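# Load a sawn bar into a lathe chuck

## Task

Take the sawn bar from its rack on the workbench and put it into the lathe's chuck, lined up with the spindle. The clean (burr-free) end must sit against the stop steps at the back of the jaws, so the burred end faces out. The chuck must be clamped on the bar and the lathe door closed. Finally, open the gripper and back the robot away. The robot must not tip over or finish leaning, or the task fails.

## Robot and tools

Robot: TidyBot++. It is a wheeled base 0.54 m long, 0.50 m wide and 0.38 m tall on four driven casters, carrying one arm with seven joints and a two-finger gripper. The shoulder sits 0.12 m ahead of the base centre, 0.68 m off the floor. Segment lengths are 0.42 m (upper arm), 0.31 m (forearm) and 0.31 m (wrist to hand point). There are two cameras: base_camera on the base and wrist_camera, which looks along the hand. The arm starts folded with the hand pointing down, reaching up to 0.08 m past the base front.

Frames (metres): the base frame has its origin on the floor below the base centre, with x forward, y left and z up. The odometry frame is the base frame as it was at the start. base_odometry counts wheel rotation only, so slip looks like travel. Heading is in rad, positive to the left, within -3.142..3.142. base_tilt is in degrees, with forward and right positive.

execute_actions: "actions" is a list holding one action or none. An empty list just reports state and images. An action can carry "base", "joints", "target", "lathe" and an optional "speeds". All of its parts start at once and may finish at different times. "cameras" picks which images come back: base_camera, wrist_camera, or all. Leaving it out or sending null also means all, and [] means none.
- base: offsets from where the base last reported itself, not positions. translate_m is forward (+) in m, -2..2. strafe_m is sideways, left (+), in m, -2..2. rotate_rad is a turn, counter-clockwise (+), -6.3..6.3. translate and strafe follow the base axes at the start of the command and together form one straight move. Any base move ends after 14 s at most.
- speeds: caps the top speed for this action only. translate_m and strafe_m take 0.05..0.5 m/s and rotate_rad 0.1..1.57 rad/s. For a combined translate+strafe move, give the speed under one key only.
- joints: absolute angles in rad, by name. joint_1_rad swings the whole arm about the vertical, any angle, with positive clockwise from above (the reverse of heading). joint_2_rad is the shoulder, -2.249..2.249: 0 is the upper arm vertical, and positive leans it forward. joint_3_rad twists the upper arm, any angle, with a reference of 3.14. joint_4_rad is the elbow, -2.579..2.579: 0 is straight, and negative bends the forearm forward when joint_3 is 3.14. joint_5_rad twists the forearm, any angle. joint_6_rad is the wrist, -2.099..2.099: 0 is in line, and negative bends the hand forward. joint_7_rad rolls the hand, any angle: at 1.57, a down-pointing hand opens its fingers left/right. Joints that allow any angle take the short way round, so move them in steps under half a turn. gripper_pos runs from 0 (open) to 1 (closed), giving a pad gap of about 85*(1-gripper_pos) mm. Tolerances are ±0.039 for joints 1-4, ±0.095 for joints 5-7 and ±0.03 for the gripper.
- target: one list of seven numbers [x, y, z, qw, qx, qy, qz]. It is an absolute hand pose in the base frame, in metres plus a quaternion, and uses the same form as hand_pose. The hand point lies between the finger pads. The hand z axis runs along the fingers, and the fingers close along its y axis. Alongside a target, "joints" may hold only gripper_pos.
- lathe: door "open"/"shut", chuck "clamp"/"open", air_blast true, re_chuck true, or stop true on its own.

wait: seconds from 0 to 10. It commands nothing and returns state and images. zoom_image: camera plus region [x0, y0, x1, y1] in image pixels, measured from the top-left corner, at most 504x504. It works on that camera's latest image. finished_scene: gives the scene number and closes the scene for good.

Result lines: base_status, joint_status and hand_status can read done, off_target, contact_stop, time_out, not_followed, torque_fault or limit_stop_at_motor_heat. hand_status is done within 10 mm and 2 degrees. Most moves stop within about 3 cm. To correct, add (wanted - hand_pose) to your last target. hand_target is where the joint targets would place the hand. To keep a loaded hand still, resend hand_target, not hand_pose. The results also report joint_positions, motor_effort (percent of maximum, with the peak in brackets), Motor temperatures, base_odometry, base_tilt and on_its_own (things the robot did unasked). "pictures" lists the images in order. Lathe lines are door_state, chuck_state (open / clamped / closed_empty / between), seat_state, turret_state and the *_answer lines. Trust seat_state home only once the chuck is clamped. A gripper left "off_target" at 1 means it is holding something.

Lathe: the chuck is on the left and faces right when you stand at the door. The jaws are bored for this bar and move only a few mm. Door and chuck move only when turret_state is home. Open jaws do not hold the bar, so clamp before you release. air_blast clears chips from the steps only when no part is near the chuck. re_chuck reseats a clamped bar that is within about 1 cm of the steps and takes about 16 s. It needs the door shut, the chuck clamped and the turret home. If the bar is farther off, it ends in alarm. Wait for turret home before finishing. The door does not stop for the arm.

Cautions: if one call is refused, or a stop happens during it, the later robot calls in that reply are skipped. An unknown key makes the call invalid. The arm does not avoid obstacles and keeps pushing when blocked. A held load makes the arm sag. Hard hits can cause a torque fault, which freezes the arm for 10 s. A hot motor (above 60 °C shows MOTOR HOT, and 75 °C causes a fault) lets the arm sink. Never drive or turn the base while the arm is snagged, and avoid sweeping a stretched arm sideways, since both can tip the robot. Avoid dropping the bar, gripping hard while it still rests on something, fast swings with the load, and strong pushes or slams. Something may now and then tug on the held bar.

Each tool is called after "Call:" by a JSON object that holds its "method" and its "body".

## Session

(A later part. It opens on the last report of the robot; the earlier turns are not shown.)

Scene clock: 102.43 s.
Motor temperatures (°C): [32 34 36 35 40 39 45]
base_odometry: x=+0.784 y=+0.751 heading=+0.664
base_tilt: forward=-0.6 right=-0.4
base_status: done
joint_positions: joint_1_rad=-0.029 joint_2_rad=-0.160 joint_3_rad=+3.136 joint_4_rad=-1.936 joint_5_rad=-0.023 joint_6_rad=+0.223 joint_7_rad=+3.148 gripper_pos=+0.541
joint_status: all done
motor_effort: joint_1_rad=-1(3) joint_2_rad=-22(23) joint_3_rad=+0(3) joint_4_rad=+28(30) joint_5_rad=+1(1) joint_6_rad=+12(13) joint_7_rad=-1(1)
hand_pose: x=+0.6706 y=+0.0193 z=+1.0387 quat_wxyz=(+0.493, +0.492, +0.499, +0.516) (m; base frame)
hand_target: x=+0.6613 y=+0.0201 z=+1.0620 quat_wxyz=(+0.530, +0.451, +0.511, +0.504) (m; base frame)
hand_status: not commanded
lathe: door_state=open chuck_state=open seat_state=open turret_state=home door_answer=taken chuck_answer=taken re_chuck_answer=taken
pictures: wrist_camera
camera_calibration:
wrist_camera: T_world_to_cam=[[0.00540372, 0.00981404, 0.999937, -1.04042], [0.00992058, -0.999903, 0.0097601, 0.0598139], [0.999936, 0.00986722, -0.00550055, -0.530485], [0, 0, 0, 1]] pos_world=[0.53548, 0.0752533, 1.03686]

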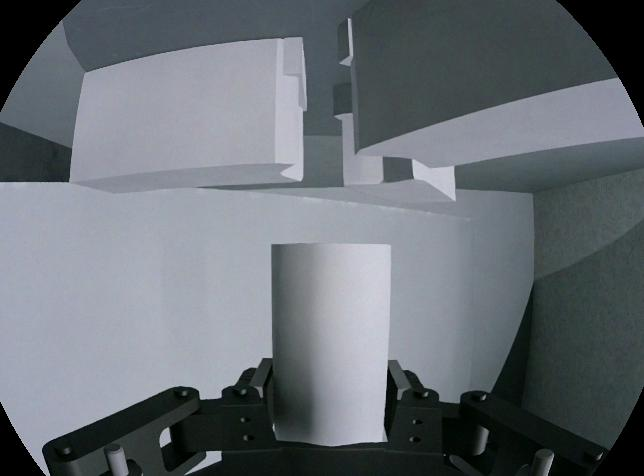

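Call:
{"method": "execute_actions", "body": {"actions": [{"base":{"strafe_m":0.015,"translate_m":-0.005},"speeds":{"strafe_m":0.1},"joints":{"joint_4_rad":-1.898}}], "cameras": ["wrist_camera"]}}

Call:
{"method": "zoom_image", "body": {"camera": "wrist_camera", "region": [250, 80, 420, 260]}}

Scene clock: 105.80 s.
Motor temperatures (°C): [32 34 36 35 40 39 45]
base_odometry: x=+0.771 y=+0.760 heading=+0.664
base_tilt: forward=-0.6 right=-0.4
base_status: done
joint_positions: joint_1_rad=-0.030 joint_2_rad=-0.161 joint_3_rad=+3.136 joint_4_rad=-1.923 joint_5_rad=-0.023 joint_6_rad=+0.223 joint_7_rad=+3.148 gripper_pos=+0.541
joint_status: all done
motor_effort: joint_1_rad=+0(2) joint_2_rad=-22(24) joint_3_rad=+0(3) joint_4_rad=+28(30) joint_5_rad=+0(2) joint_6_rad=+12(13) joint_7_rad=+0(1)
hand_pose: x=+0.6710 y=+0.0200 z=+1.0469 quat_wxyz=(+0.496, +0.488, +0.496, +0.519) (m; base frame)
hand_target: x=+0.6620 y=+0.0201 z=+1.0831 quat_wxyz=(+0.539, +0.443, +0.502, +0.511) (m; base frame)
hand_status: not commanded
lathe: door_state=open chuck_state=open seat_state=open turret_state=home door_answer=taken chuck_answer=taken re_chuck_answer=taken
pictures: wrist_camera
camera_calibration:
wrist_camera: T_world_to_cam=[[-0.00782412, 0.00935222, 0.999926, -1.03968], [0.011039, -0.999895, 0.0094383, 0.0600235], [0.999908, 0.011112, 0.00772005, -0.544731], [0, 0, 0, 1]] pos_world=[0.535884, 0.0757935, 1.04325]

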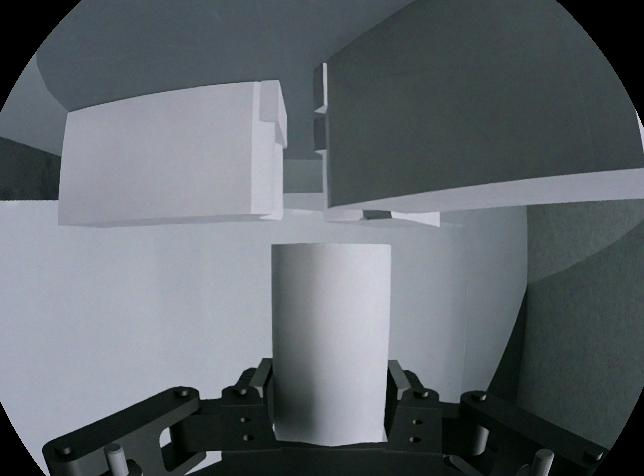

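Scaled by 2.800.

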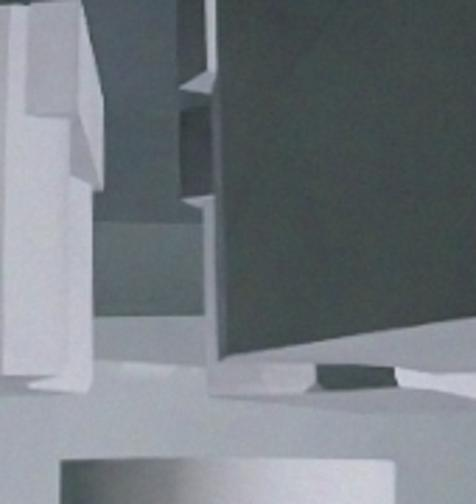

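Call:
{"method": "execute_actions", "body": {"actions": [{"joints":{"joint_4_rad":-1.923}}], "cameras": []}}

Call:
{"method": "execute_actions", "body": {"actions": [{"base":{"strafe_m":0.006},"speeds":{"strafe_m":0.05}}], "cameras": ["wrist_camera"]}}

Call:
{"method": "zoom_image", "body": {"camera": "wrist_camera", "region": [240, 120, 420, 300]}}

Scene clock: 110.50 s.
Motor temperatures (°C): [32 34 36 35 40 39 45]
base_odometry: x=+0.771 y=+0.760 heading=+0.664
base_tilt: forward=-0.5 right=-0.4
base_status: not commanded
joint_positions: joint_1_rad=-0.030 joint_2_rad=-0.161 joint_3_rad=+3.136 joint_4_rad=-1.932 joint_5_rad=-0.023 joint_6_rad=+0.223 joint_7_rad=+3.148 gripper_pos=+0.541
joint_status: all done
motor_effort: joint_1_rad=-1(1) joint_2_rad=-21(23) joint_3_rad=+0(1) joint_4_rad=+29(30) joint_5_rad=+1(2) joint_6_rad=+12(13) joint_7_rad=+0(1)
hand_pose: x=+0.6706 y=+0.0200 z=+1.0415 quat_wxyz=(+0.494, +0.491, +0.498, +0.517) (m; base frame)
hand_target: x=+0.6615 y=+0.0201 z=+1.0675 quat_wxyz=(+0.533, +0.449, +0.509, +0.506) (m; base frame)
hand_status: not commanded
lathe: door_state=open chuck_state=open seat_state=open turret_state=home door_answer=taken chuck_answer=taken re_chuck_answer=taken
pictures: none
No camera images: "cameras" was empty.

Scene clock: 111.07 s.
Motor temperatures (°C): [32 34 36 35 40 39 45]
base_odometry: x=+0.767 y=+0.765 heading=+0.664
base_tilt: forward=-0.6 right=-0.4
base_status: done
joint_positions: joint_1_rad=-0.031 joint_2_rad=-0.161 joint_3_rad=+3.137 joint_4_rad=-1.932 joint_5_rad=-0.023 joint_6_rad=+0.223 joint_7_rad=+3.148 gripper_pos=+0.541
joint_status: not commanded
motor_effort: joint_1_rad=-1(3) joint_2_rad=-21(24) joint_3_rad=+0(4) joint_4_rad=+28(29) joint_5_rad=+0(1) joint_6_rad=+12(13) joint_7_rad=+0(1)
hand_pose: x=+0.6706 y=+0.0196 z=+1.0415 quat_wxyz=(+0.494, +0.491, +0.498, +0.517) (m; base frame)
hand_target: x=+0.6615 y=+0.0201 z=+1.0675 quat_wxyz=(+0.533, +0.449, +0.509, +0.506) (m; base frame)
hand_status: not commanded
lathe: door_state=open chuck_state=open seat_state=open turret_state=home door_answer=taken chuck_answer=taken re_chuck_answer=taken
pictures: wrist_camera
camera_calibration:
wrist_camera: T_world_to_cam=[[0.000849328, 0.00952801, 0.999954, -1.04017], [0.0105077, -0.999899, 0.00951856, 0.0599473], [0.999944, 0.0104991, -0.00094936, -0.535233], [0, 0, 0, 1]] pos_world=[0.535457, 0.0754714, 1.03904]

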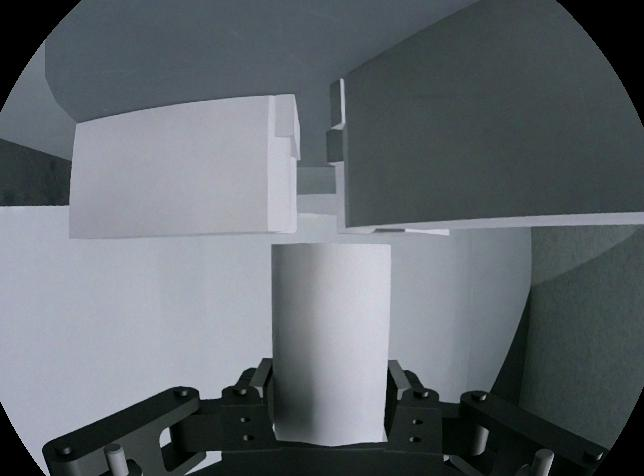

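Scaled by 2.800.

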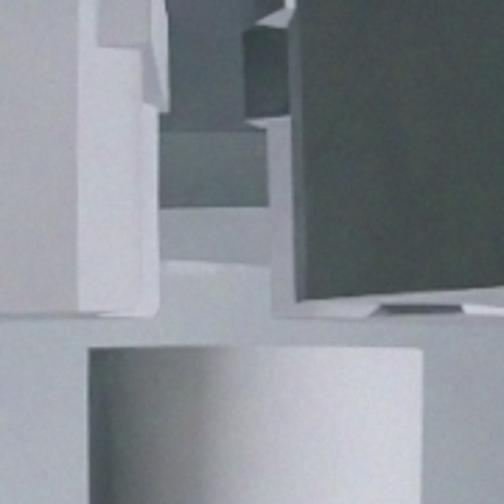

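Call:
{"method": "execute_actions", "body": {"actions": [{"joints":{"joint_4_rad":-1.907}}], "cameras": ["wrist_camera"]}}

Call:
{"method": "zoom_image", "body": {"camera": "wrist_camera", "region": [180, 80, 480, 340]}}

Scene clock: 113.77 s.
Motor temperatures (°C): [32 34 36 35 40 40 45]
base_odometry: x=+0.767 y=+0.765 heading=+0.664
base_tilt: forward=-0.5 right=-0.4
base_status: not commanded
joint_positions: joint_1_rad=-0.031 joint_2_rad=-0.161 joint_3_rad=+3.137 joint_4_rad=-1.930 joint_5_rad=-0.023 joint_6_rad=+0.223 joint_7_rad=+3.148 gripper_pos=+0.541
joint_status: all done
motor_effort: joint_1_rad=-1(1) joint_2_rad=-21(23) joint_3_rad=+0(1) joint_4_rad=+28(30) joint_5_rad=+0(1) joint_6_rad=+12(13) joint_7_rad=+0(1)
hand_pose: x=+0.6707 y=+0.0196 z=+1.0431 quat_wxyz=(+0.494, +0.490, +0.497, +0.518) (m; base frame)
hand_target: x=+0.6619 y=+0.0201 z=+1.0775 quat_wxyz=(+0.537, +0.445, +0.505, +0.509) (m; base frame)
hand_status: not commanded
lathe: door_state=open chuck_state=open seat_state=open turret_state=home door_answer=taken chuck_answer=taken re_chuck_answer=taken
pictures: wrist_camera
camera_calibration:
wrist_camera: T_world_to_cam=[[-0.00167637, 0.00943845, 0.999954, -1.04003], [0.0104857, -0.9999, 0.00945552, 0.0600176], [0.999944, 0.010501, 0.00157723, -0.538005], [0, 0, 0, 1]] pos_world=[0.535602, 0.0754775, 1.04027]

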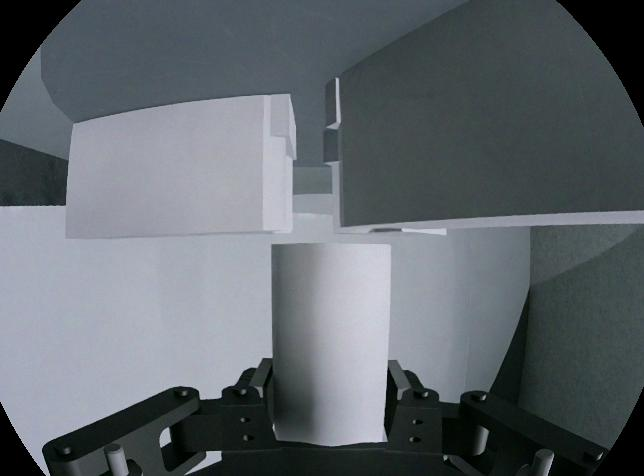

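Scaled by 1.680.

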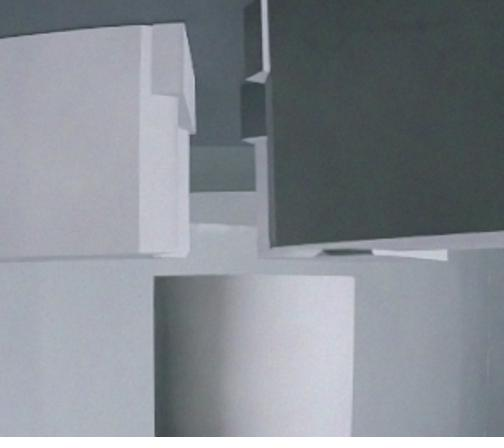

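Call:
{"method": "zoom_image", "body": {"camera": "wrist_camera", "region": [240, 70, 370, 250]}}

Scaled by 2.800.

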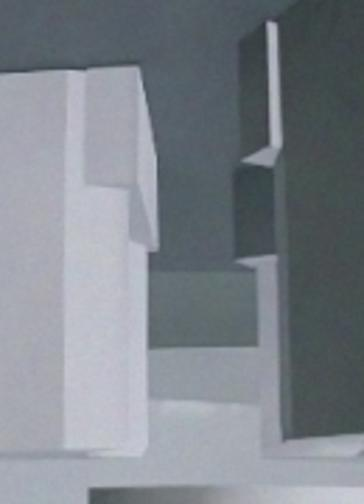

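Call:
{"method": "execute_actions", "body": {"actions": [{"joints":{"joint_4_rad":-1.898}}], "cameras": ["wrist_camera"]}}

Call:
{"method": "zoom_image", "body": {"camera": "wrist_camera", "region": [240, 70, 420, 260]}}

Scene clock: 119.03 s.
Motor temperatures (°C): [32 35 36 35 40 40 45]
base_odometry: x=+0.767 y=+0.765 heading=+0.664
base_tilt: forward=-0.6 right=-0.4
base_status: not commanded
joint_positions: joint_1_rad=-0.031 joint_2_rad=-0.161 joint_3_rad=+3.137 joint_4_rad=-1.927 joint_5_rad=-0.023 joint_6_rad=+0.223 joint_7_rad=+3.148 gripper_pos=+0.541
joint_status: all done
motor_effort: joint_1_rad=+0(1) joint_2_rad=-22(23) joint_3_rad=+0(0) joint_4_rad=+28(30) joint_5_rad=+1(2) joint_6_rad=+11(13) joint_7_rad=+0(1)
hand_pose: x=+0.6709 y=+0.0196 z=+1.0447 quat_wxyz=(+0.495, +0.489, +0.497, +0.518) (m; base frame)
hand_target: x=+0.6620 y=+0.0201 z=+1.0831 quat_wxyz=(+0.539, +0.443, +0.502, +0.511) (m; base frame)
hand_status: not commanded
lathe: door_state=open chuck_state=open seat_state=open turret_state=home door_answer=taken chuck_answer=taken re_chuck_answer=taken
pictures: wrist_camera
camera_calibration:
wrist_camera: T_world_to_cam=[[-0.00426079, 0.0093468, 0.999947, -1.03989], [0.0104633, -0.999901, 0.00939096, 0.0600896], [0.999936, 0.0105028, 0.00416257, -0.540841], [0, 0, 0, 1]] pos_world=[0.535747, 0.0754837, 1.04153]

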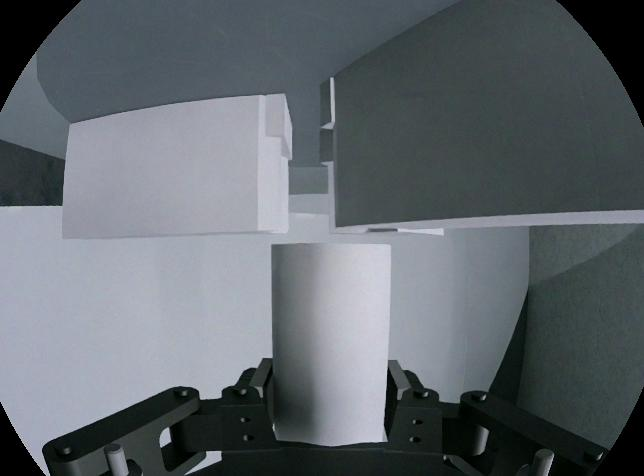

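Scaled by 2.653.

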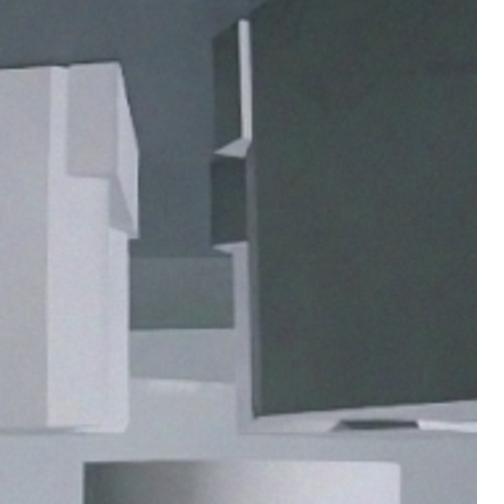

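Call:
{"method": "execute_actions", "body": {"actions": [{"joints":{"joint_4_rad":-1.893},"base":{"strafe_m":-0.06},"speeds":{"strafe_m":0.08}}], "cameras": ["wrist_camera"]}}

Call:
{"method": "zoom_image", "body": {"camera": "wrist_camera", "region": [240, 0, 420, 180]}}

Scene clock: 123.10 s.
Motor temperatures (°C): [32 35 36 35 40 40 45]
base_odometry: x=+0.804 y=+0.718 heading=+0.664
base_tilt: forward=-0.6 right=-0.4
base_status: done
joint_positions: joint_1_rad=-0.031 joint_2_rad=-0.161 joint_3_rad=+3.139 joint_4_rad=-1.925 joint_5_rad=-0.023 joint_6_rad=+0.223 joint_7_rad=+3.148 gripper_pos=+0.541
joint_status: all done
motor_effort: joint_1_rad=-1(3) joint_2_rad=-21(24) joint_3_rad=+0(3) joint_4_rad=+28(30) joint_5_rad=+0(2) joint_6_rad=+12(13) joint_7_rad=+0(1)
hand_pose: x=+0.6710 y=+0.0181 z=+1.0458 quat_wxyz=(+0.496, +0.490, +0.495, +0.518) (m; base frame)
hand_target: x=+0.6621 y=+0.0201 z=+1.0862 quat_wxyz=(+0.540, +0.442, +0.501, +0.513) (m; base frame)
hand_status: not commanded
lathe: door_state=open chuck_state=open seat_state=open turret_state=home door_answer=taken chuck_answer=taken re_chuck_answer=taken
pictures: wrist_camera
camera_calibration:
wrist_camera: T_world_to_cam=[[-0.00598891, 0.00891392, 0.999942, -1.0398], [0.00801088, -0.999928, 0.00896177, 0.0606919], [0.99995, 0.00806409, 0.00591707, -0.542799], [0, 0, 0, 1]] pos_world=[0.536059, 0.0743334, 1.04241]

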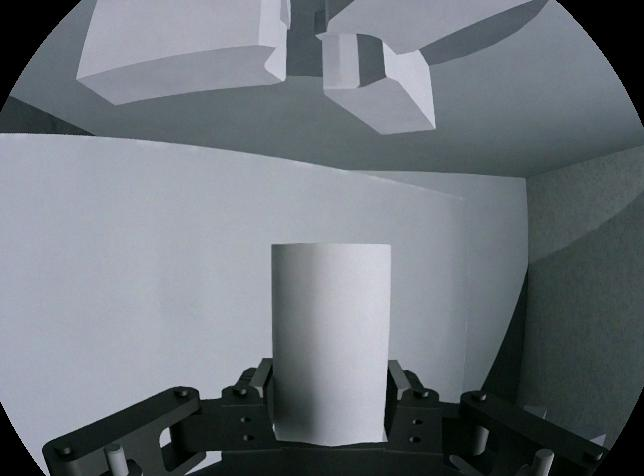

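Scaled by 2.800.

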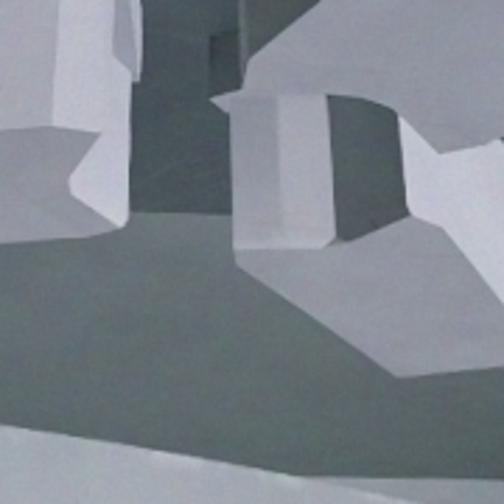

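Call:
{"method": "execute_actions", "body": {"actions": [{"joints":{"joint_1_rad":-0.11}}], "cameras": ["wrist_camera"]}}

Call:
{"method": "zoom_image", "body": {"camera": "wrist_camera", "region": [240, 60, 420, 240]}}

Scene clock: 127.23 s.
Motor temperatures (°C): [32 35 36 35 40 40 45]
base_odometry: x=+0.804 y=+0.718 heading=+0.664
base_tilt: forward=-0.6 right=-0.4
base_status: not commanded
joint_positions: joint_1_rad=-0.102 joint_2_rad=-0.161 joint_3_rad=+3.137 joint_4_rad=-1.925 joint_5_rad=-0.023 joint_6_rad=+0.223 joint_7_rad=+3.148 gripper_pos=+0.541
joint_status: all done
motor_effort: joint_1_rad=-1(3) joint_2_rad=-21(23) joint_3_rad=+0(2) joint_4_rad=+29(30) joint_5_rad=+1(1) joint_6_rad=+12(13) joint_7_rad=+0(1)
hand_pose: x=+0.6681 y=+0.0590 z=+1.0458 quat_wxyz=(+0.477, +0.471, +0.513, +0.536) (m; base frame)
hand_target: x=+0.6587 y=+0.0635 z=+1.0862 quat_wxyz=(+0.519, +0.421, +0.518, +0.534) (m; base frame)
hand_status: not commanded
lathe: door_state=open chuck_state=open seat_state=open turret_state=home door_answer=taken chuck_answer=taken re_chuck_answer=taken
pictures: wrist_camera
camera_calibration:
wrist_camera: T_world_to_cam=[[-0.00666939, 0.00881122, 0.999939, -1.03972], [0.081915, -0.996596, 0.00932812, 0.051647], [0.996617, 0.0819722, 0.00592491, -0.542382], [0, 0, 0, 1]] pos_world=[0.529382, 0.105093, 1.04239]

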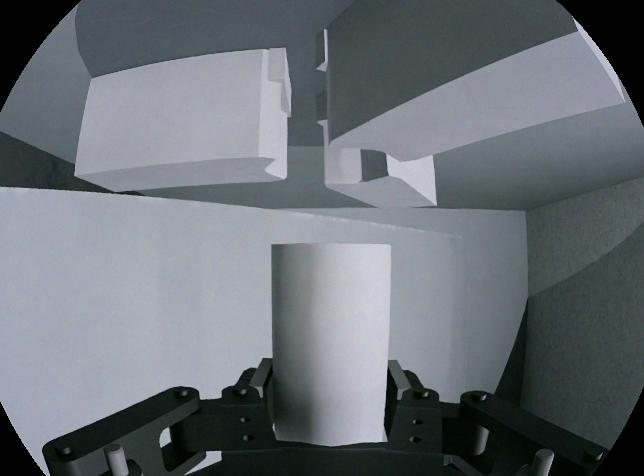

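Scaled by 2.800.

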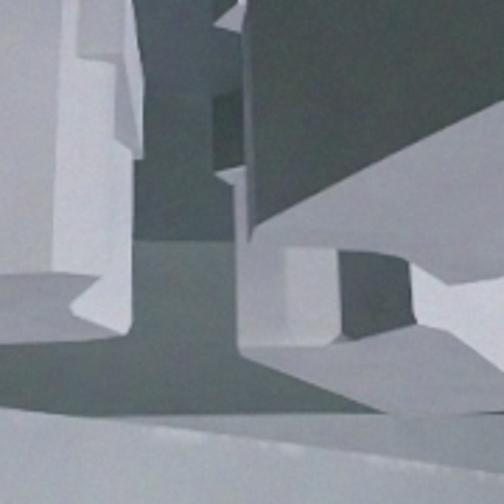

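Call:
{"method": "execute_actions", "body": {"actions": [{"joints":{"joint_1_rad":-0.03,"joint_4_rad":-1.891},"base":{"translate_m":-0.004,"strafe_m":0.055},"speeds":{"strafe_m":0.08}}], "cameras": ["wrist_camera"]}}

Call:
{"method": "zoom_image", "body": {"camera": "wrist_camera", "region": [240, 70, 420, 260]}}

Scene clock: 131.00 s.
Motor temperatures (°C): [32 35 36 35 40 40 45]
base_odometry: x=+0.767 y=+0.759 heading=+0.664
base_tilt: forward=-0.6 right=-0.4
base_status: done
joint_positions: joint_1_rad=-0.039 joint_2_rad=-0.161 joint_3_rad=+3.137 joint_4_rad=-1.925 joint_5_rad=-0.023 joint_6_rad=+0.223 joint_7_rad=+3.148 gripper_pos=+0.541
joint_status: all done
motor_effort: joint_1_rad=+0(3) joint_2_rad=-22(24) joint_3_rad=+0(4) joint_4_rad=+29(30) joint_5_rad=+1(2) joint_6_rad=+12(13) joint_7_rad=+0(1)
hand_pose: x=+0.6707 y=+0.0242 z=+1.0459 quat_wxyz=(+0.493, +0.487, +0.498, +0.521) (m; base frame)
hand_target: x=+0.6621 y=+0.0201 z=+1.0874 quat_wxyz=(+0.540, +0.441, +0.500, +0.513) (m; base frame)
hand_status: not commanded
lathe: door_state=open chuck_state=open seat_state=open turret_state=home door_answer=taken chuck_answer=taken re_chuck_answer=taken
pictures: wrist_camera
camera_calibration:
wrist_camera: T_world_to_cam=[[-0.00639449, 0.00922575, 0.999937, -1.03976], [0.0188489, -0.999779, 0.00934482, 0.0591421], [0.999802, 0.0189075, 0.00621918, -0.543033], [0, 0, 0, 1]] pos_world=[0.535162, 0.078989, 1.04252]

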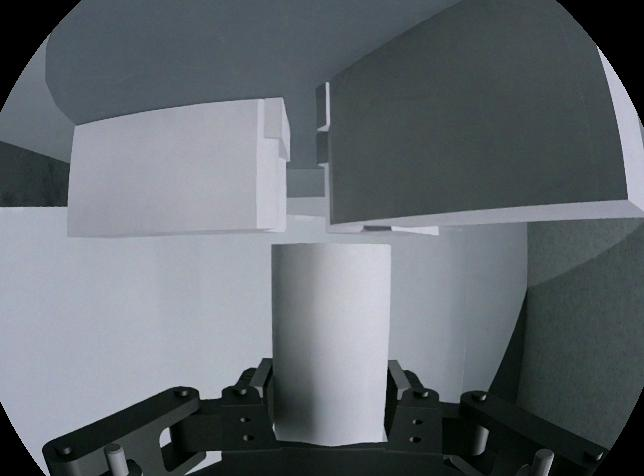

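Scaled by 2.653.

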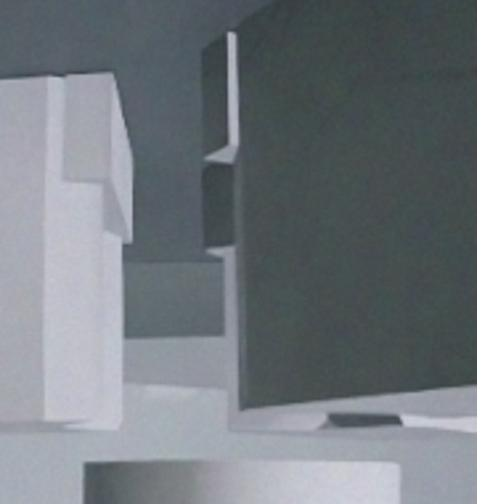

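Call:
{"method": "execute_actions", "body": {"actions": [{"joints":{"joint_4_rad":-1.883},"base":{"strafe_m":0.012},"speeds":{"strafe_m":0.05}}], "cameras": ["wrist_camera"]}}

Call:
{"method": "zoom_image", "body": {"camera": "wrist_camera", "region": [240, 100, 420, 280]}}

Scene clock: 133.07 s.
Motor temperatures (°C): [32 35 36 35 40 40 45]
base_odometry: x=+0.759 y=+0.768 heading=+0.664
base_tilt: forward=-0.6 right=-0.4
base_status: done
joint_positions: joint_1_rad=-0.033 joint_2_rad=-0.161 joint_3_rad=+3.141 joint_4_rad=-1.919 joint_5_rad=-0.023 joint_6_rad=+0.223 joint_7_rad=+3.150 gripper_pos=+0.541
joint_status: all done
motor_effort: joint_1_rad=-2(4) joint_2_rad=-22(25) joint_3_rad=-1(4) joint_4_rad=+32(35) joint_5_rad=+0(1) joint_6_rad=+14(17) joint_7_rad=+0(1)
hand_pose: x=+0.6714 y=+0.0188 z=+1.0497 quat_wxyz=(+0.498, +0.487, +0.495, +0.520) (m; base frame)
hand_target: x=+0.6621 y=+0.0201 z=+1.0924 quat_wxyz=(+0.542, +0.439, +0.498, +0.515) (m; base frame)
hand_status: not commanded
lathe: door_state=open chuck_state=open seat_state=open turret_state=home door_answer=taken chuck_answer=taken re_chuck_answer=taken
pictures: wrist_camera
camera_calibration:
wrist_camera: T_world_to_cam=[[-0.012299, 0.0102764, 0.999872, -1.03943], [0.00923515, -0.999903, 0.0103903, 0.0589987], [0.999882, 0.00936176, 0.0122029, -0.549725], [0, 0, 0, 1]] pos_world=[0.536331, 0.0748209, 1.04539]

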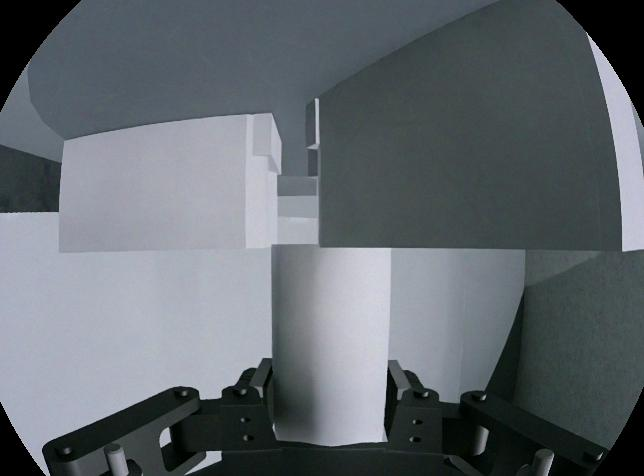

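Scaled by 2.800.

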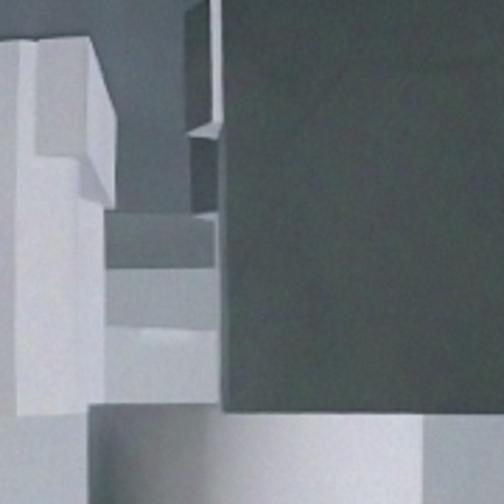

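Call:
{"method": "execute_actions", "body": {"actions": [{"joints":{"joint_4_rad":-1.911}}], "cameras": ["wrist_camera"]}}

Call:
{"method": "zoom_image", "body": {"camera": "wrist_camera", "region": [240, 100, 420, 280]}}

Scene clock: 134.33 s.
Motor temperatures (°C): [32 35 36 35 40 40 45]
base_odometry: x=+0.759 y=+0.768 heading=+0.664
base_tilt: forward=-0.6 right=-0.4
base_status: not commanded
joint_positions: joint_1_rad=-0.033 joint_2_rad=-0.161 joint_3_rad=+3.141 joint_4_rad=-1.921 joint_5_rad=-0.023 joint_6_rad=+0.223 joint_7_rad=+3.150 gripper_pos=+0.541
joint_status: all done
motor_effort: joint_1_rad=-1(2) joint_2_rad=-22(23) joint_3_rad=-1(1) joint_4_rad=+28(32) joint_5_rad=+1(2) joint_6_rad=+12(14) joint_7_rad=-1(1)
hand_pose: x=+0.6712 y=+0.0188 z=+1.0483 quat_wxyz=(+0.497, +0.488, +0.495, +0.519) (m; base frame)
hand_target: x=+0.6618 y=+0.0201 z=+1.0750 quat_wxyz=(+0.536, +0.446, +0.506, +0.508) (m; base frame)
hand_status: not commanded
lathe: door_state=open chuck_state=open seat_state=open turret_state=home door_answer=taken chuck_answer=taken re_chuck_answer=taken
pictures: wrist_camera
camera_calibration:
wrist_camera: T_world_to_cam=[[-0.0101263, 0.0103556, 0.999895, -1.03956], [0.00928645, -0.999902, 0.0104497, 0.0589298], [0.999906, 0.0093913, 0.0100291, -0.547292], [0, 0, 0, 1]] pos_world=[0.536166, 0.074829, 1.04432]

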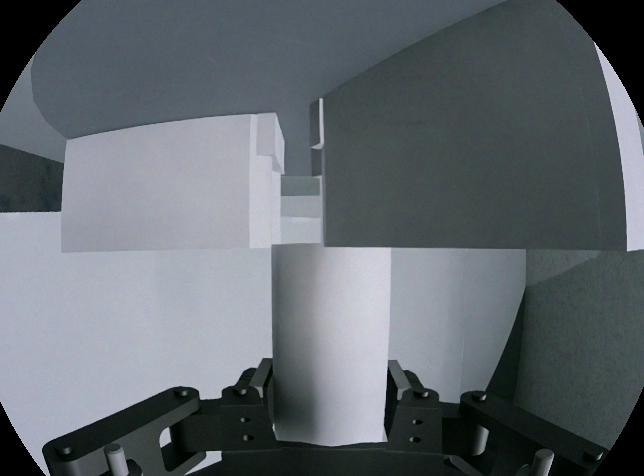

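Scaled by 2.800.

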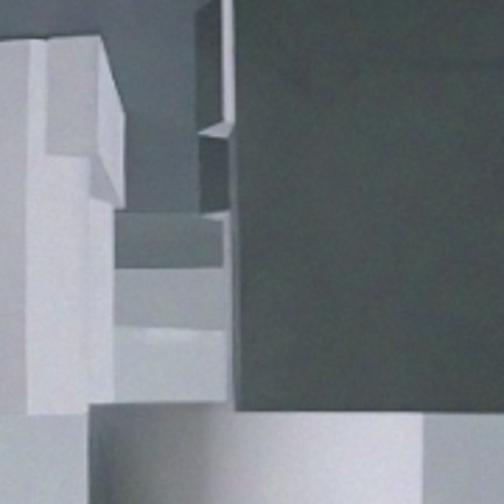

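Call:
{"method": "execute_actions", "body": {"actions": [{"base":{"strafe_m":0.012},"speeds":{"strafe_m":0.05}}], "cameras": ["wrist_camera"]}}

Call:
{"method": "zoom_image", "body": {"camera": "wrist_camera", "region": [240, 100, 420, 280]}}

Scene clock: 135.57 s.
Motor temperatures (°C): [32 35 36 35 40 40 45]
base_odometry: x=+0.752 y=+0.777 heading=+0.664
base_tilt: forward=-0.6 right=-0.4
base_status: done
joint_positions: joint_1_rad=-0.026 joint_2_rad=-0.164 joint_3_rad=+3.143 joint_4_rad=-1.924 joint_5_rad=-0.023 joint_6_rad=+0.223 joint_7_rad=+3.150 gripper_pos=+0.541
joint_status: not commanded
motor_effort: joint_1_rad=-1(5) joint_2_rad=-21(22) joint_3_rad=+0(4) joint_4_rad=+29(31) joint_5_rad=+1(1) joint_6_rad=+13(13) joint_7_rad=-1(1)
hand_pose: x=+0.6700 y=+0.0132 z=+1.0486 quat_wxyz=(+0.500, +0.490, +0.492, +0.517) (m; base frame)
hand_target: x=+0.6618 y=+0.0201 z=+1.0750 quat_wxyz=(+0.536, +0.446, +0.506, +0.508) (m; base frame)
hand_status: not commanded
lathe: door_state=open chuck_state=open seat_state=open turret_state=home door_answer=taken chuck_answer=taken re_chuck_answer=taken
pictures: wrist_camera
camera_calibration:
wrist_camera: T_world_to_cam=[[-0.0109256, 0.0100334, 0.99989, -1.03929], [-0.000459569, -0.99995, 0.010029, 0.0603272], [0.99994, -0.000349946, 0.0109297, -0.546831], [0, 0, 0, 1]] pos_world=[0.535472, 0.0705604, 1.04455]

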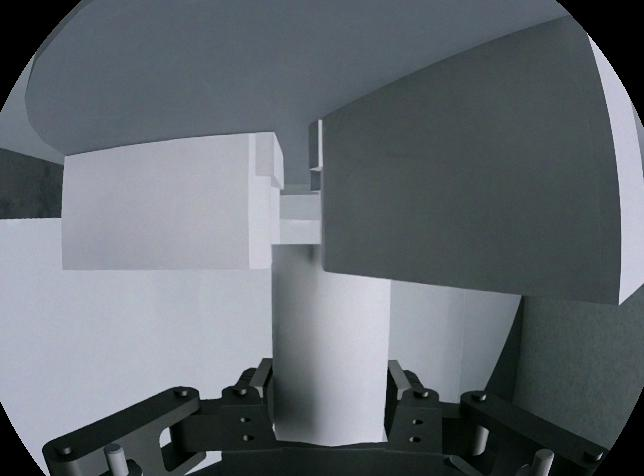

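Scaled by 2.800.

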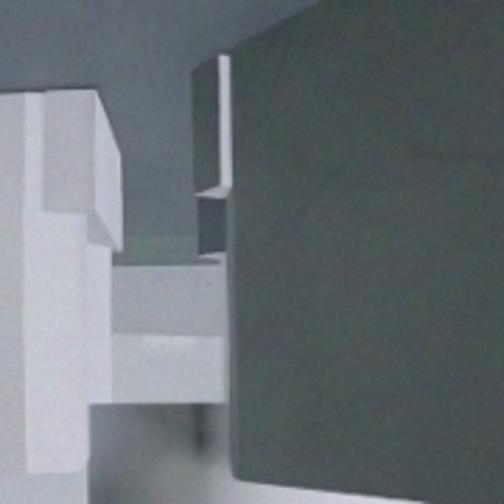

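Call:
{"method": "execute_actions", "body": {"actions": [{"joints":{"joint_1_rad":-0.045}}], "cameras": ["wrist_camera"]}}

Call:
{"method": "zoom_image", "body": {"camera": "wrist_camera", "region": [240, 120, 420, 300]}}

Scene clock: 137.03 s.
Motor temperatures (°C): [32 35 36 35 40 40 45]
base_odometry: x=+0.752 y=+0.777 heading=+0.664
base_tilt: forward=-0.6 right=-0.4
base_status: not commanded
joint_positions: joint_1_rad=-0.035 joint_2_rad=-0.164 joint_3_rad=+3.143 joint_4_rad=-1.924 joint_5_rad=-0.023 joint_6_rad=+0.223 joint_7_rad=+3.150 gripper_pos=+0.541
joint_status: all done
motor_effort: joint_1_rad=-1(2) joint_2_rad=-22(22) joint_3_rad=+0(1) joint_4_rad=+29(29) joint_5_rad=+1(1) joint_6_rad=+12(12) joint_7_rad=+0(1)
hand_pose: x=+0.6698 y=+0.0177 z=+1.0486 quat_wxyz=(+0.498, +0.488, +0.494, +0.519) (m; base frame)
hand_target: x=+0.6615 y=+0.0283 z=+1.0750 quat_wxyz=(+0.532, +0.442, +0.509, +0.512) (m; base frame)
hand_status: not commanded
lathe: door_state=open chuck_state=open seat_state=open turret_state=home door_answer=taken chuck_answer=taken re_chuck_answer=taken
pictures: wrist_camera
camera_calibration:
wrist_camera: T_world_to_cam=[[-0.0110065, 0.00994957, 0.99989, -1.03928], [0.00762129, -0.999921, 0.0100338, 0.0593623], [0.99991, 0.00773089, 0.0109298, -0.546828], [0, 0, 0, 1]] pos_world=[0.534887, 0.0739254, 1.04455]

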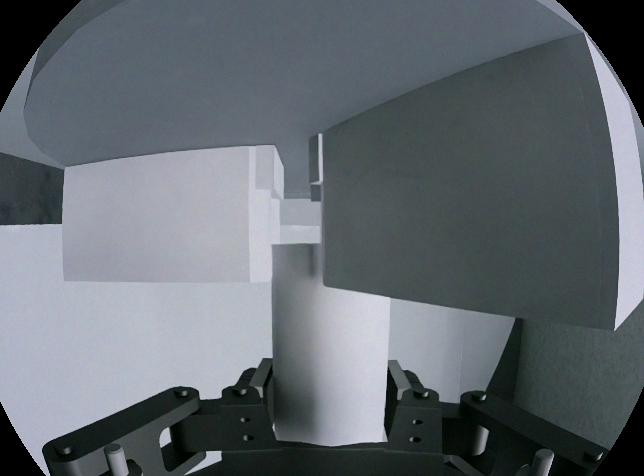

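Scaled by 2.800.

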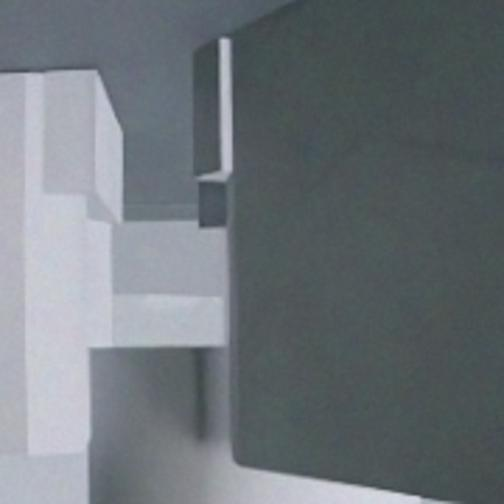

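Call:
{"method": "execute_actions", "body": {"actions": [{"base":{"strafe_m":0.010},"speeds":{"strafe_m":0.05}}], "cameras": ["wrist_camera"]}}

Call:
{"method": "zoom_image", "body": {"camera": "wrist_camera", "region": [240, 120, 420, 300]}}

Scene clock: 137.93 s.
Motor temperatures (°C): [32 35 36 35 40 40 45]
base_odometry: x=+0.745 y=+0.785 heading=+0.665
base_tilt: forward=-0.6 right=-0.4
base_status: done
joint_positions: joint_1_rad=-0.038 joint_2_rad=-0.164 joint_3_rad=+3.140 joint_4_rad=-1.924 joint_5_rad=-0.023 joint_6_rad=+0.223 joint_7_rad=+3.150 gripper_pos=+0.541
joint_status: not commanded
motor_effort: joint_1_rad=-1(4) joint_2_rad=-22(23) joint_3_rad=+0(3) joint_4_rad=+29(29) joint_5_rad=+1(1) joint_6_rad=+12(13) joint_7_rad=+0(1)
hand_pose: x=+0.6697 y=+0.0214 z=+1.0486 quat_wxyz=(+0.496, +0.487, +0.496, +0.521) (m; base frame)
hand_target: x=+0.6615 y=+0.0283 z=+1.0750 quat_wxyz=(+0.532, +0.442, +0.509, +0.512) (m; base frame)
hand_status: not commanded
lathe: door_state=open chuck_state=open seat_state=open turret_state=home door_answer=taken chuck_answer=taken re_chuck_answer=taken
pictures: wrist_camera
camera_calibration:
wrist_camera: T_world_to_cam=[[-0.011092, 0.0104006, 0.999884, -1.03926], [0.0141602, -0.999844, 0.0105573, 0.0582263], [0.999838, 0.0142757, 0.010943, -0.546791], [0, 0, 0, 1]] pos_world=[0.53435, 0.076832, 1.04451]

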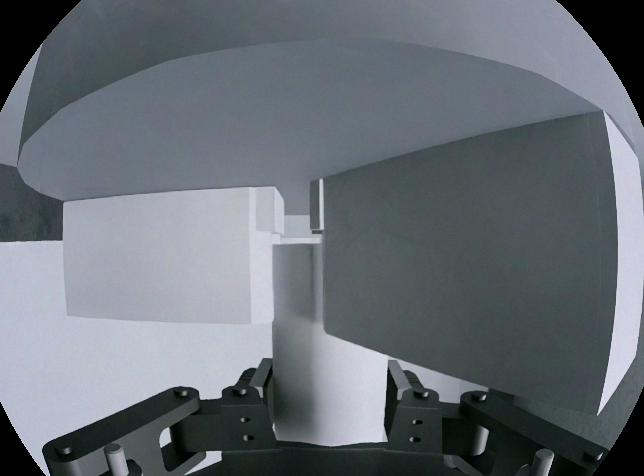

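Scaled by 2.800.

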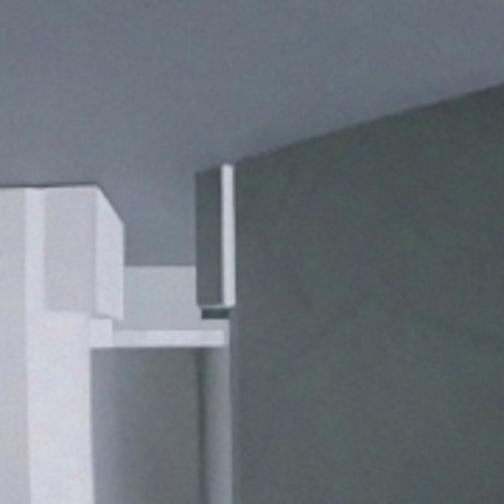

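Call:
{"method": "execute_actions", "body": {"actions": [{"base":{"strafe_m":0.005},"speeds":{"strafe_m":0.05}}], "cameras": ["wrist_camera"]}}

Call:
{"method": "zoom_image", "body": {"camera": "wrist_camera", "region": [250, 180, 370, 300]}}

Scene clock: 138.93 s.
Motor temperatures (°C): [32 35 36 35 40 40 45]
base_odometry: x=+0.742 y=+0.789 heading=+0.665
base_tilt: forward=-0.6 right=-0.4
base_status: done
joint_positions: joint_1_rad=-0.038 joint_2_rad=-0.164 joint_3_rad=+3.143 joint_4_rad=-1.924 joint_5_rad=-0.023 joint_6_rad=+0.223 joint_7_rad=+3.150 gripper_pos=+0.541
joint_status: not commanded
motor_effort: joint_1_rad=-1(4) joint_2_rad=-22(23) joint_3_rad=+0(3) joint_4_rad=+28(29) joint_5_rad=+1(2) joint_6_rad=+12(13) joint_7_rad=+0(1)
hand_pose: x=+0.6697 y=+0.0198 z=+1.0486 quat_wxyz=(+0.497, +0.487, +0.495, +0.520) (m; base frame)
hand_target: x=+0.6615 y=+0.0283 z=+1.0750 quat_wxyz=(+0.532, +0.442, +0.509, +0.512) (m; base frame)
hand_status: not commanded
lathe: door_state=open chuck_state=open seat_state=open turret_state=home door_answer=taken chuck_answer=taken re_chuck_answer=taken
pictures: wrist_camera
camera_calibration:
wrist_camera: T_world_to_cam=[[-0.0110577, 0.0102795, 0.999886, -1.03927], [0.0115103, -0.99988, 0.0104068, 0.0585603], [0.999873, 0.0116241, 0.0109381, -0.546821], [0, 0, 0, 1]] pos_world=[0.534586, 0.0755928, 1.04452]

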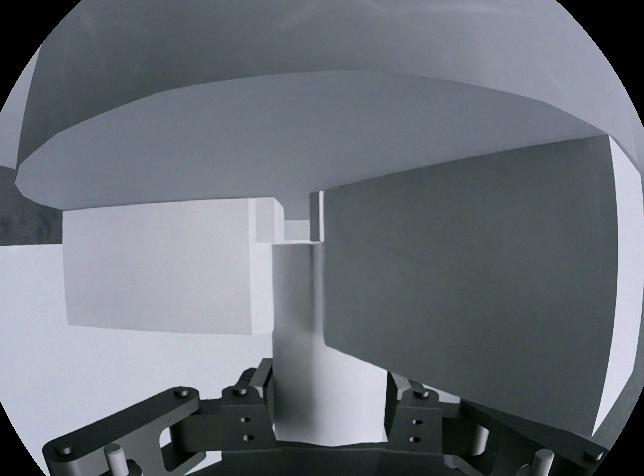

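Scaled by 4.200.

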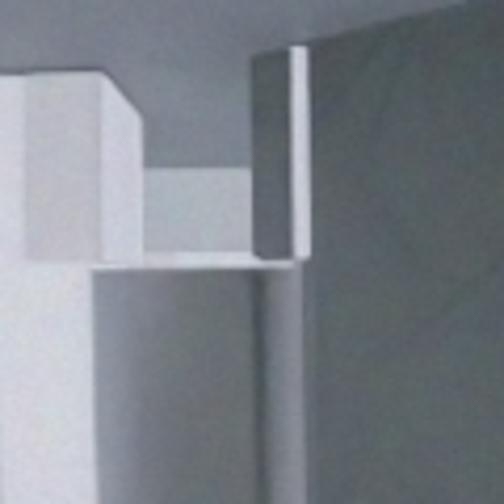

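Call:
{"method": "execute_actions", "body": {"actions": [{"base":{"strafe_m":0.003},"speeds":{"strafe_m":0.05},"joints":{"joint_1_rad":-0.055}}], "cameras": ["wrist_camera"]}}

Call:
{"method": "zoom_image", "body": {"camera": "wrist_camera", "region": [250, 180, 370, 300]}}

Scene clock: 139.80 s.
Motor temperatures (°C): [32 35 36 35 40 40 45]
base_odometry: x=+0.740 y=+0.792 heading=+0.665
base_tilt: forward=-0.6 right=-0.4
base_status: done
joint_positions: joint_1_rad=-0.039 joint_2_rad=-0.164 joint_3_rad=+3.148 joint_4_rad=-1.924 joint_5_rad=-0.023 joint_6_rad=+0.223 joint_7_rad=+3.150 gripper_pos=+0.541
joint_status: all done
motor_effort: joint_1_rad=-2(6) joint_2_rad=-21(22) joint_3_rad=-1(6) joint_4_rad=+28(29) joint_5_rad=+0(1) joint_6_rad=+12(12) joint_7_rad=+0(1)
hand_pose: x=+0.6699 y=+0.0173 z=+1.0486 quat_wxyz=(+0.498, +0.488, +0.494, +0.519) (m; base frame)
hand_target: x=+0.6611 y=+0.0337 z=+1.0750 quat_wxyz=(+0.529, +0.440, +0.511, +0.515) (m; base frame)
hand_status: not commanded
lathe: door_state=open chuck_state=open seat_state=open turret_state=home door_answer=taken chuck_answer=taken re_chuck_answer=taken
pictures: wrist_camera
camera_calibration:
wrist_camera: T_world_to_cam=[[-0.0109857, 0.00951668, 0.999894, -1.03929], [0.00740741, -0.999926, 0.00959837, 0.0595802], [0.999912, 0.00751207, 0.0109144, -0.546872], [0, 0, 0, 1]] pos_world=[0.534965, 0.0735746, 1.04458]

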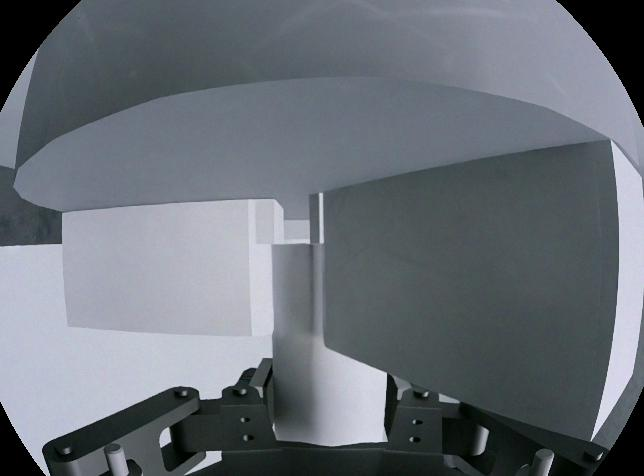

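Scaled by 4.200.

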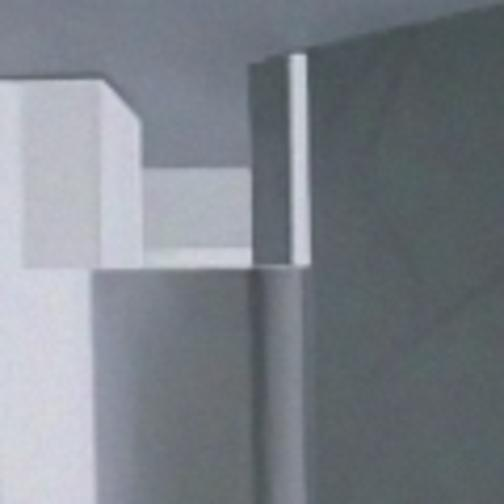

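Touching the steps. Clamp with a lighter grip.

Call:
{"method": "execute_actions", "body": {"actions": [{"lathe":{"chuck":"clamp"},"joints":{"gripper_pos":0.57}}], "cameras": []}}

Call:
{"method": "wait", "body": {"seconds": 2, "cameras": ["wrist_camera"]}}

Scene clock: 141.03 s.
Motor temperatures (°C): [32 35 36 35 40 40 45]
base_odometry: x=+0.740 y=+0.792 heading=+0.665
base_tilt: forward=-0.6 right=-0.4
base_status: not commanded
joint_positions: joint_1_rad=-0.039 joint_2_rad=-0.164 joint_3_rad=+3.148 joint_4_rad=-1.923 joint_5_rad=-0.014 joint_6_rad=+0.223 joint_7_rad=+3.163 gripper_pos=+0.541
joint_status: all done
motor_effort: joint_1_rad=-3(4) joint_2_rad=-22(24) joint_3_rad=-3(4) joint_4_rad=+29(32) joint_5_rad=+1(3) joint_6_rad=+13(14) joint_7_rad=+0(5)
hand_pose: x=+0.6699 y=+0.0178 z=+1.0491 quat_wxyz=(+0.503, +0.482, +0.500, +0.514) (m; base frame)
hand_target: x=+0.6611 y=+0.0337 z=+1.0750 quat_wxyz=(+0.529, +0.440, +0.511, +0.515) (m; base frame)
hand_status: not commanded
lathe: door_state=open chuck_state=clamped seat_state=home turret_state=home door_answer=taken chuck_answer=taken re_chuck_answer=taken
pictures: none
No camera images: "cameras" was empty.

Scene clock: 143.03 s.
Motor temperatures (°C): [32 35 36 35 40 40 45]
base_odometry: x=+0.740 y=+0.792 heading=+0.665
base_tilt: forward=-0.6 right=-0.4
base_status: not commanded
joint_positions: joint_1_rad=-0.039 joint_2_rad=-0.164 joint_3_rad=+3.148 joint_4_rad=-1.923 joint_5_rad=-0.014 joint_6_rad=+0.223 joint_7_rad=+3.163 gripper_pos=+0.541
joint_status: all done
motor_effort: joint_1_rad=-3(4) joint_2_rad=-22(24) joint_3_rad=-2(4) joint_4_rad=+28(32) joint_5_rad=+1(3) joint_6_rad=+12(14) joint_7_rad=+0(5)
hand_pose: x=+0.6699 y=+0.0178 z=+1.0491 quat_wxyz=(+0.503, +0.482, +0.500, +0.514) (m; base frame)
hand_target: x=+0.6611 y=+0.0337 z=+1.0750 quat_wxyz=(+0.529, +0.440, +0.511, +0.515) (m; base frame)
hand_status: not commanded
wait: 2.00 s; at rest by 0.27 s
lathe: door_state=open chuck_state=clamped seat_state=home turret_state=home door_answer=taken chuck_answer=taken re_chuck_answer=taken
pictures: wrist_camera
camera_calibration:
wrist_camera: T_world_to_cam=[[-0.012347, 0.0315448, 0.999426, -1.03871], [0.00849732, -0.999463, 0.031651, 0.0362038], [0.999888, 0.00888324, 0.0120724, -0.548066], [0, 0, 0, 1]] pos_world=[0.534872, 0.0738188, 1.04358]

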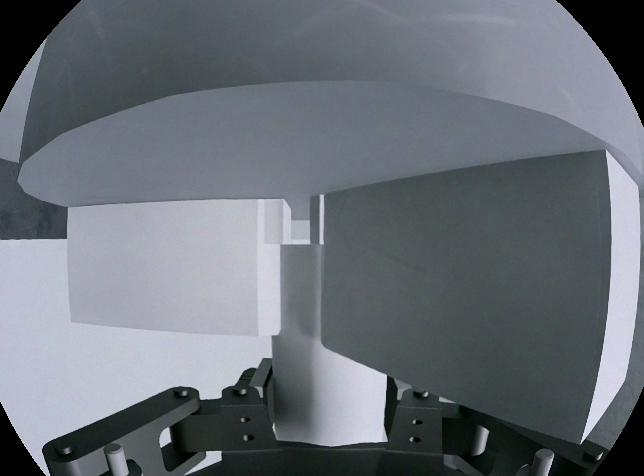

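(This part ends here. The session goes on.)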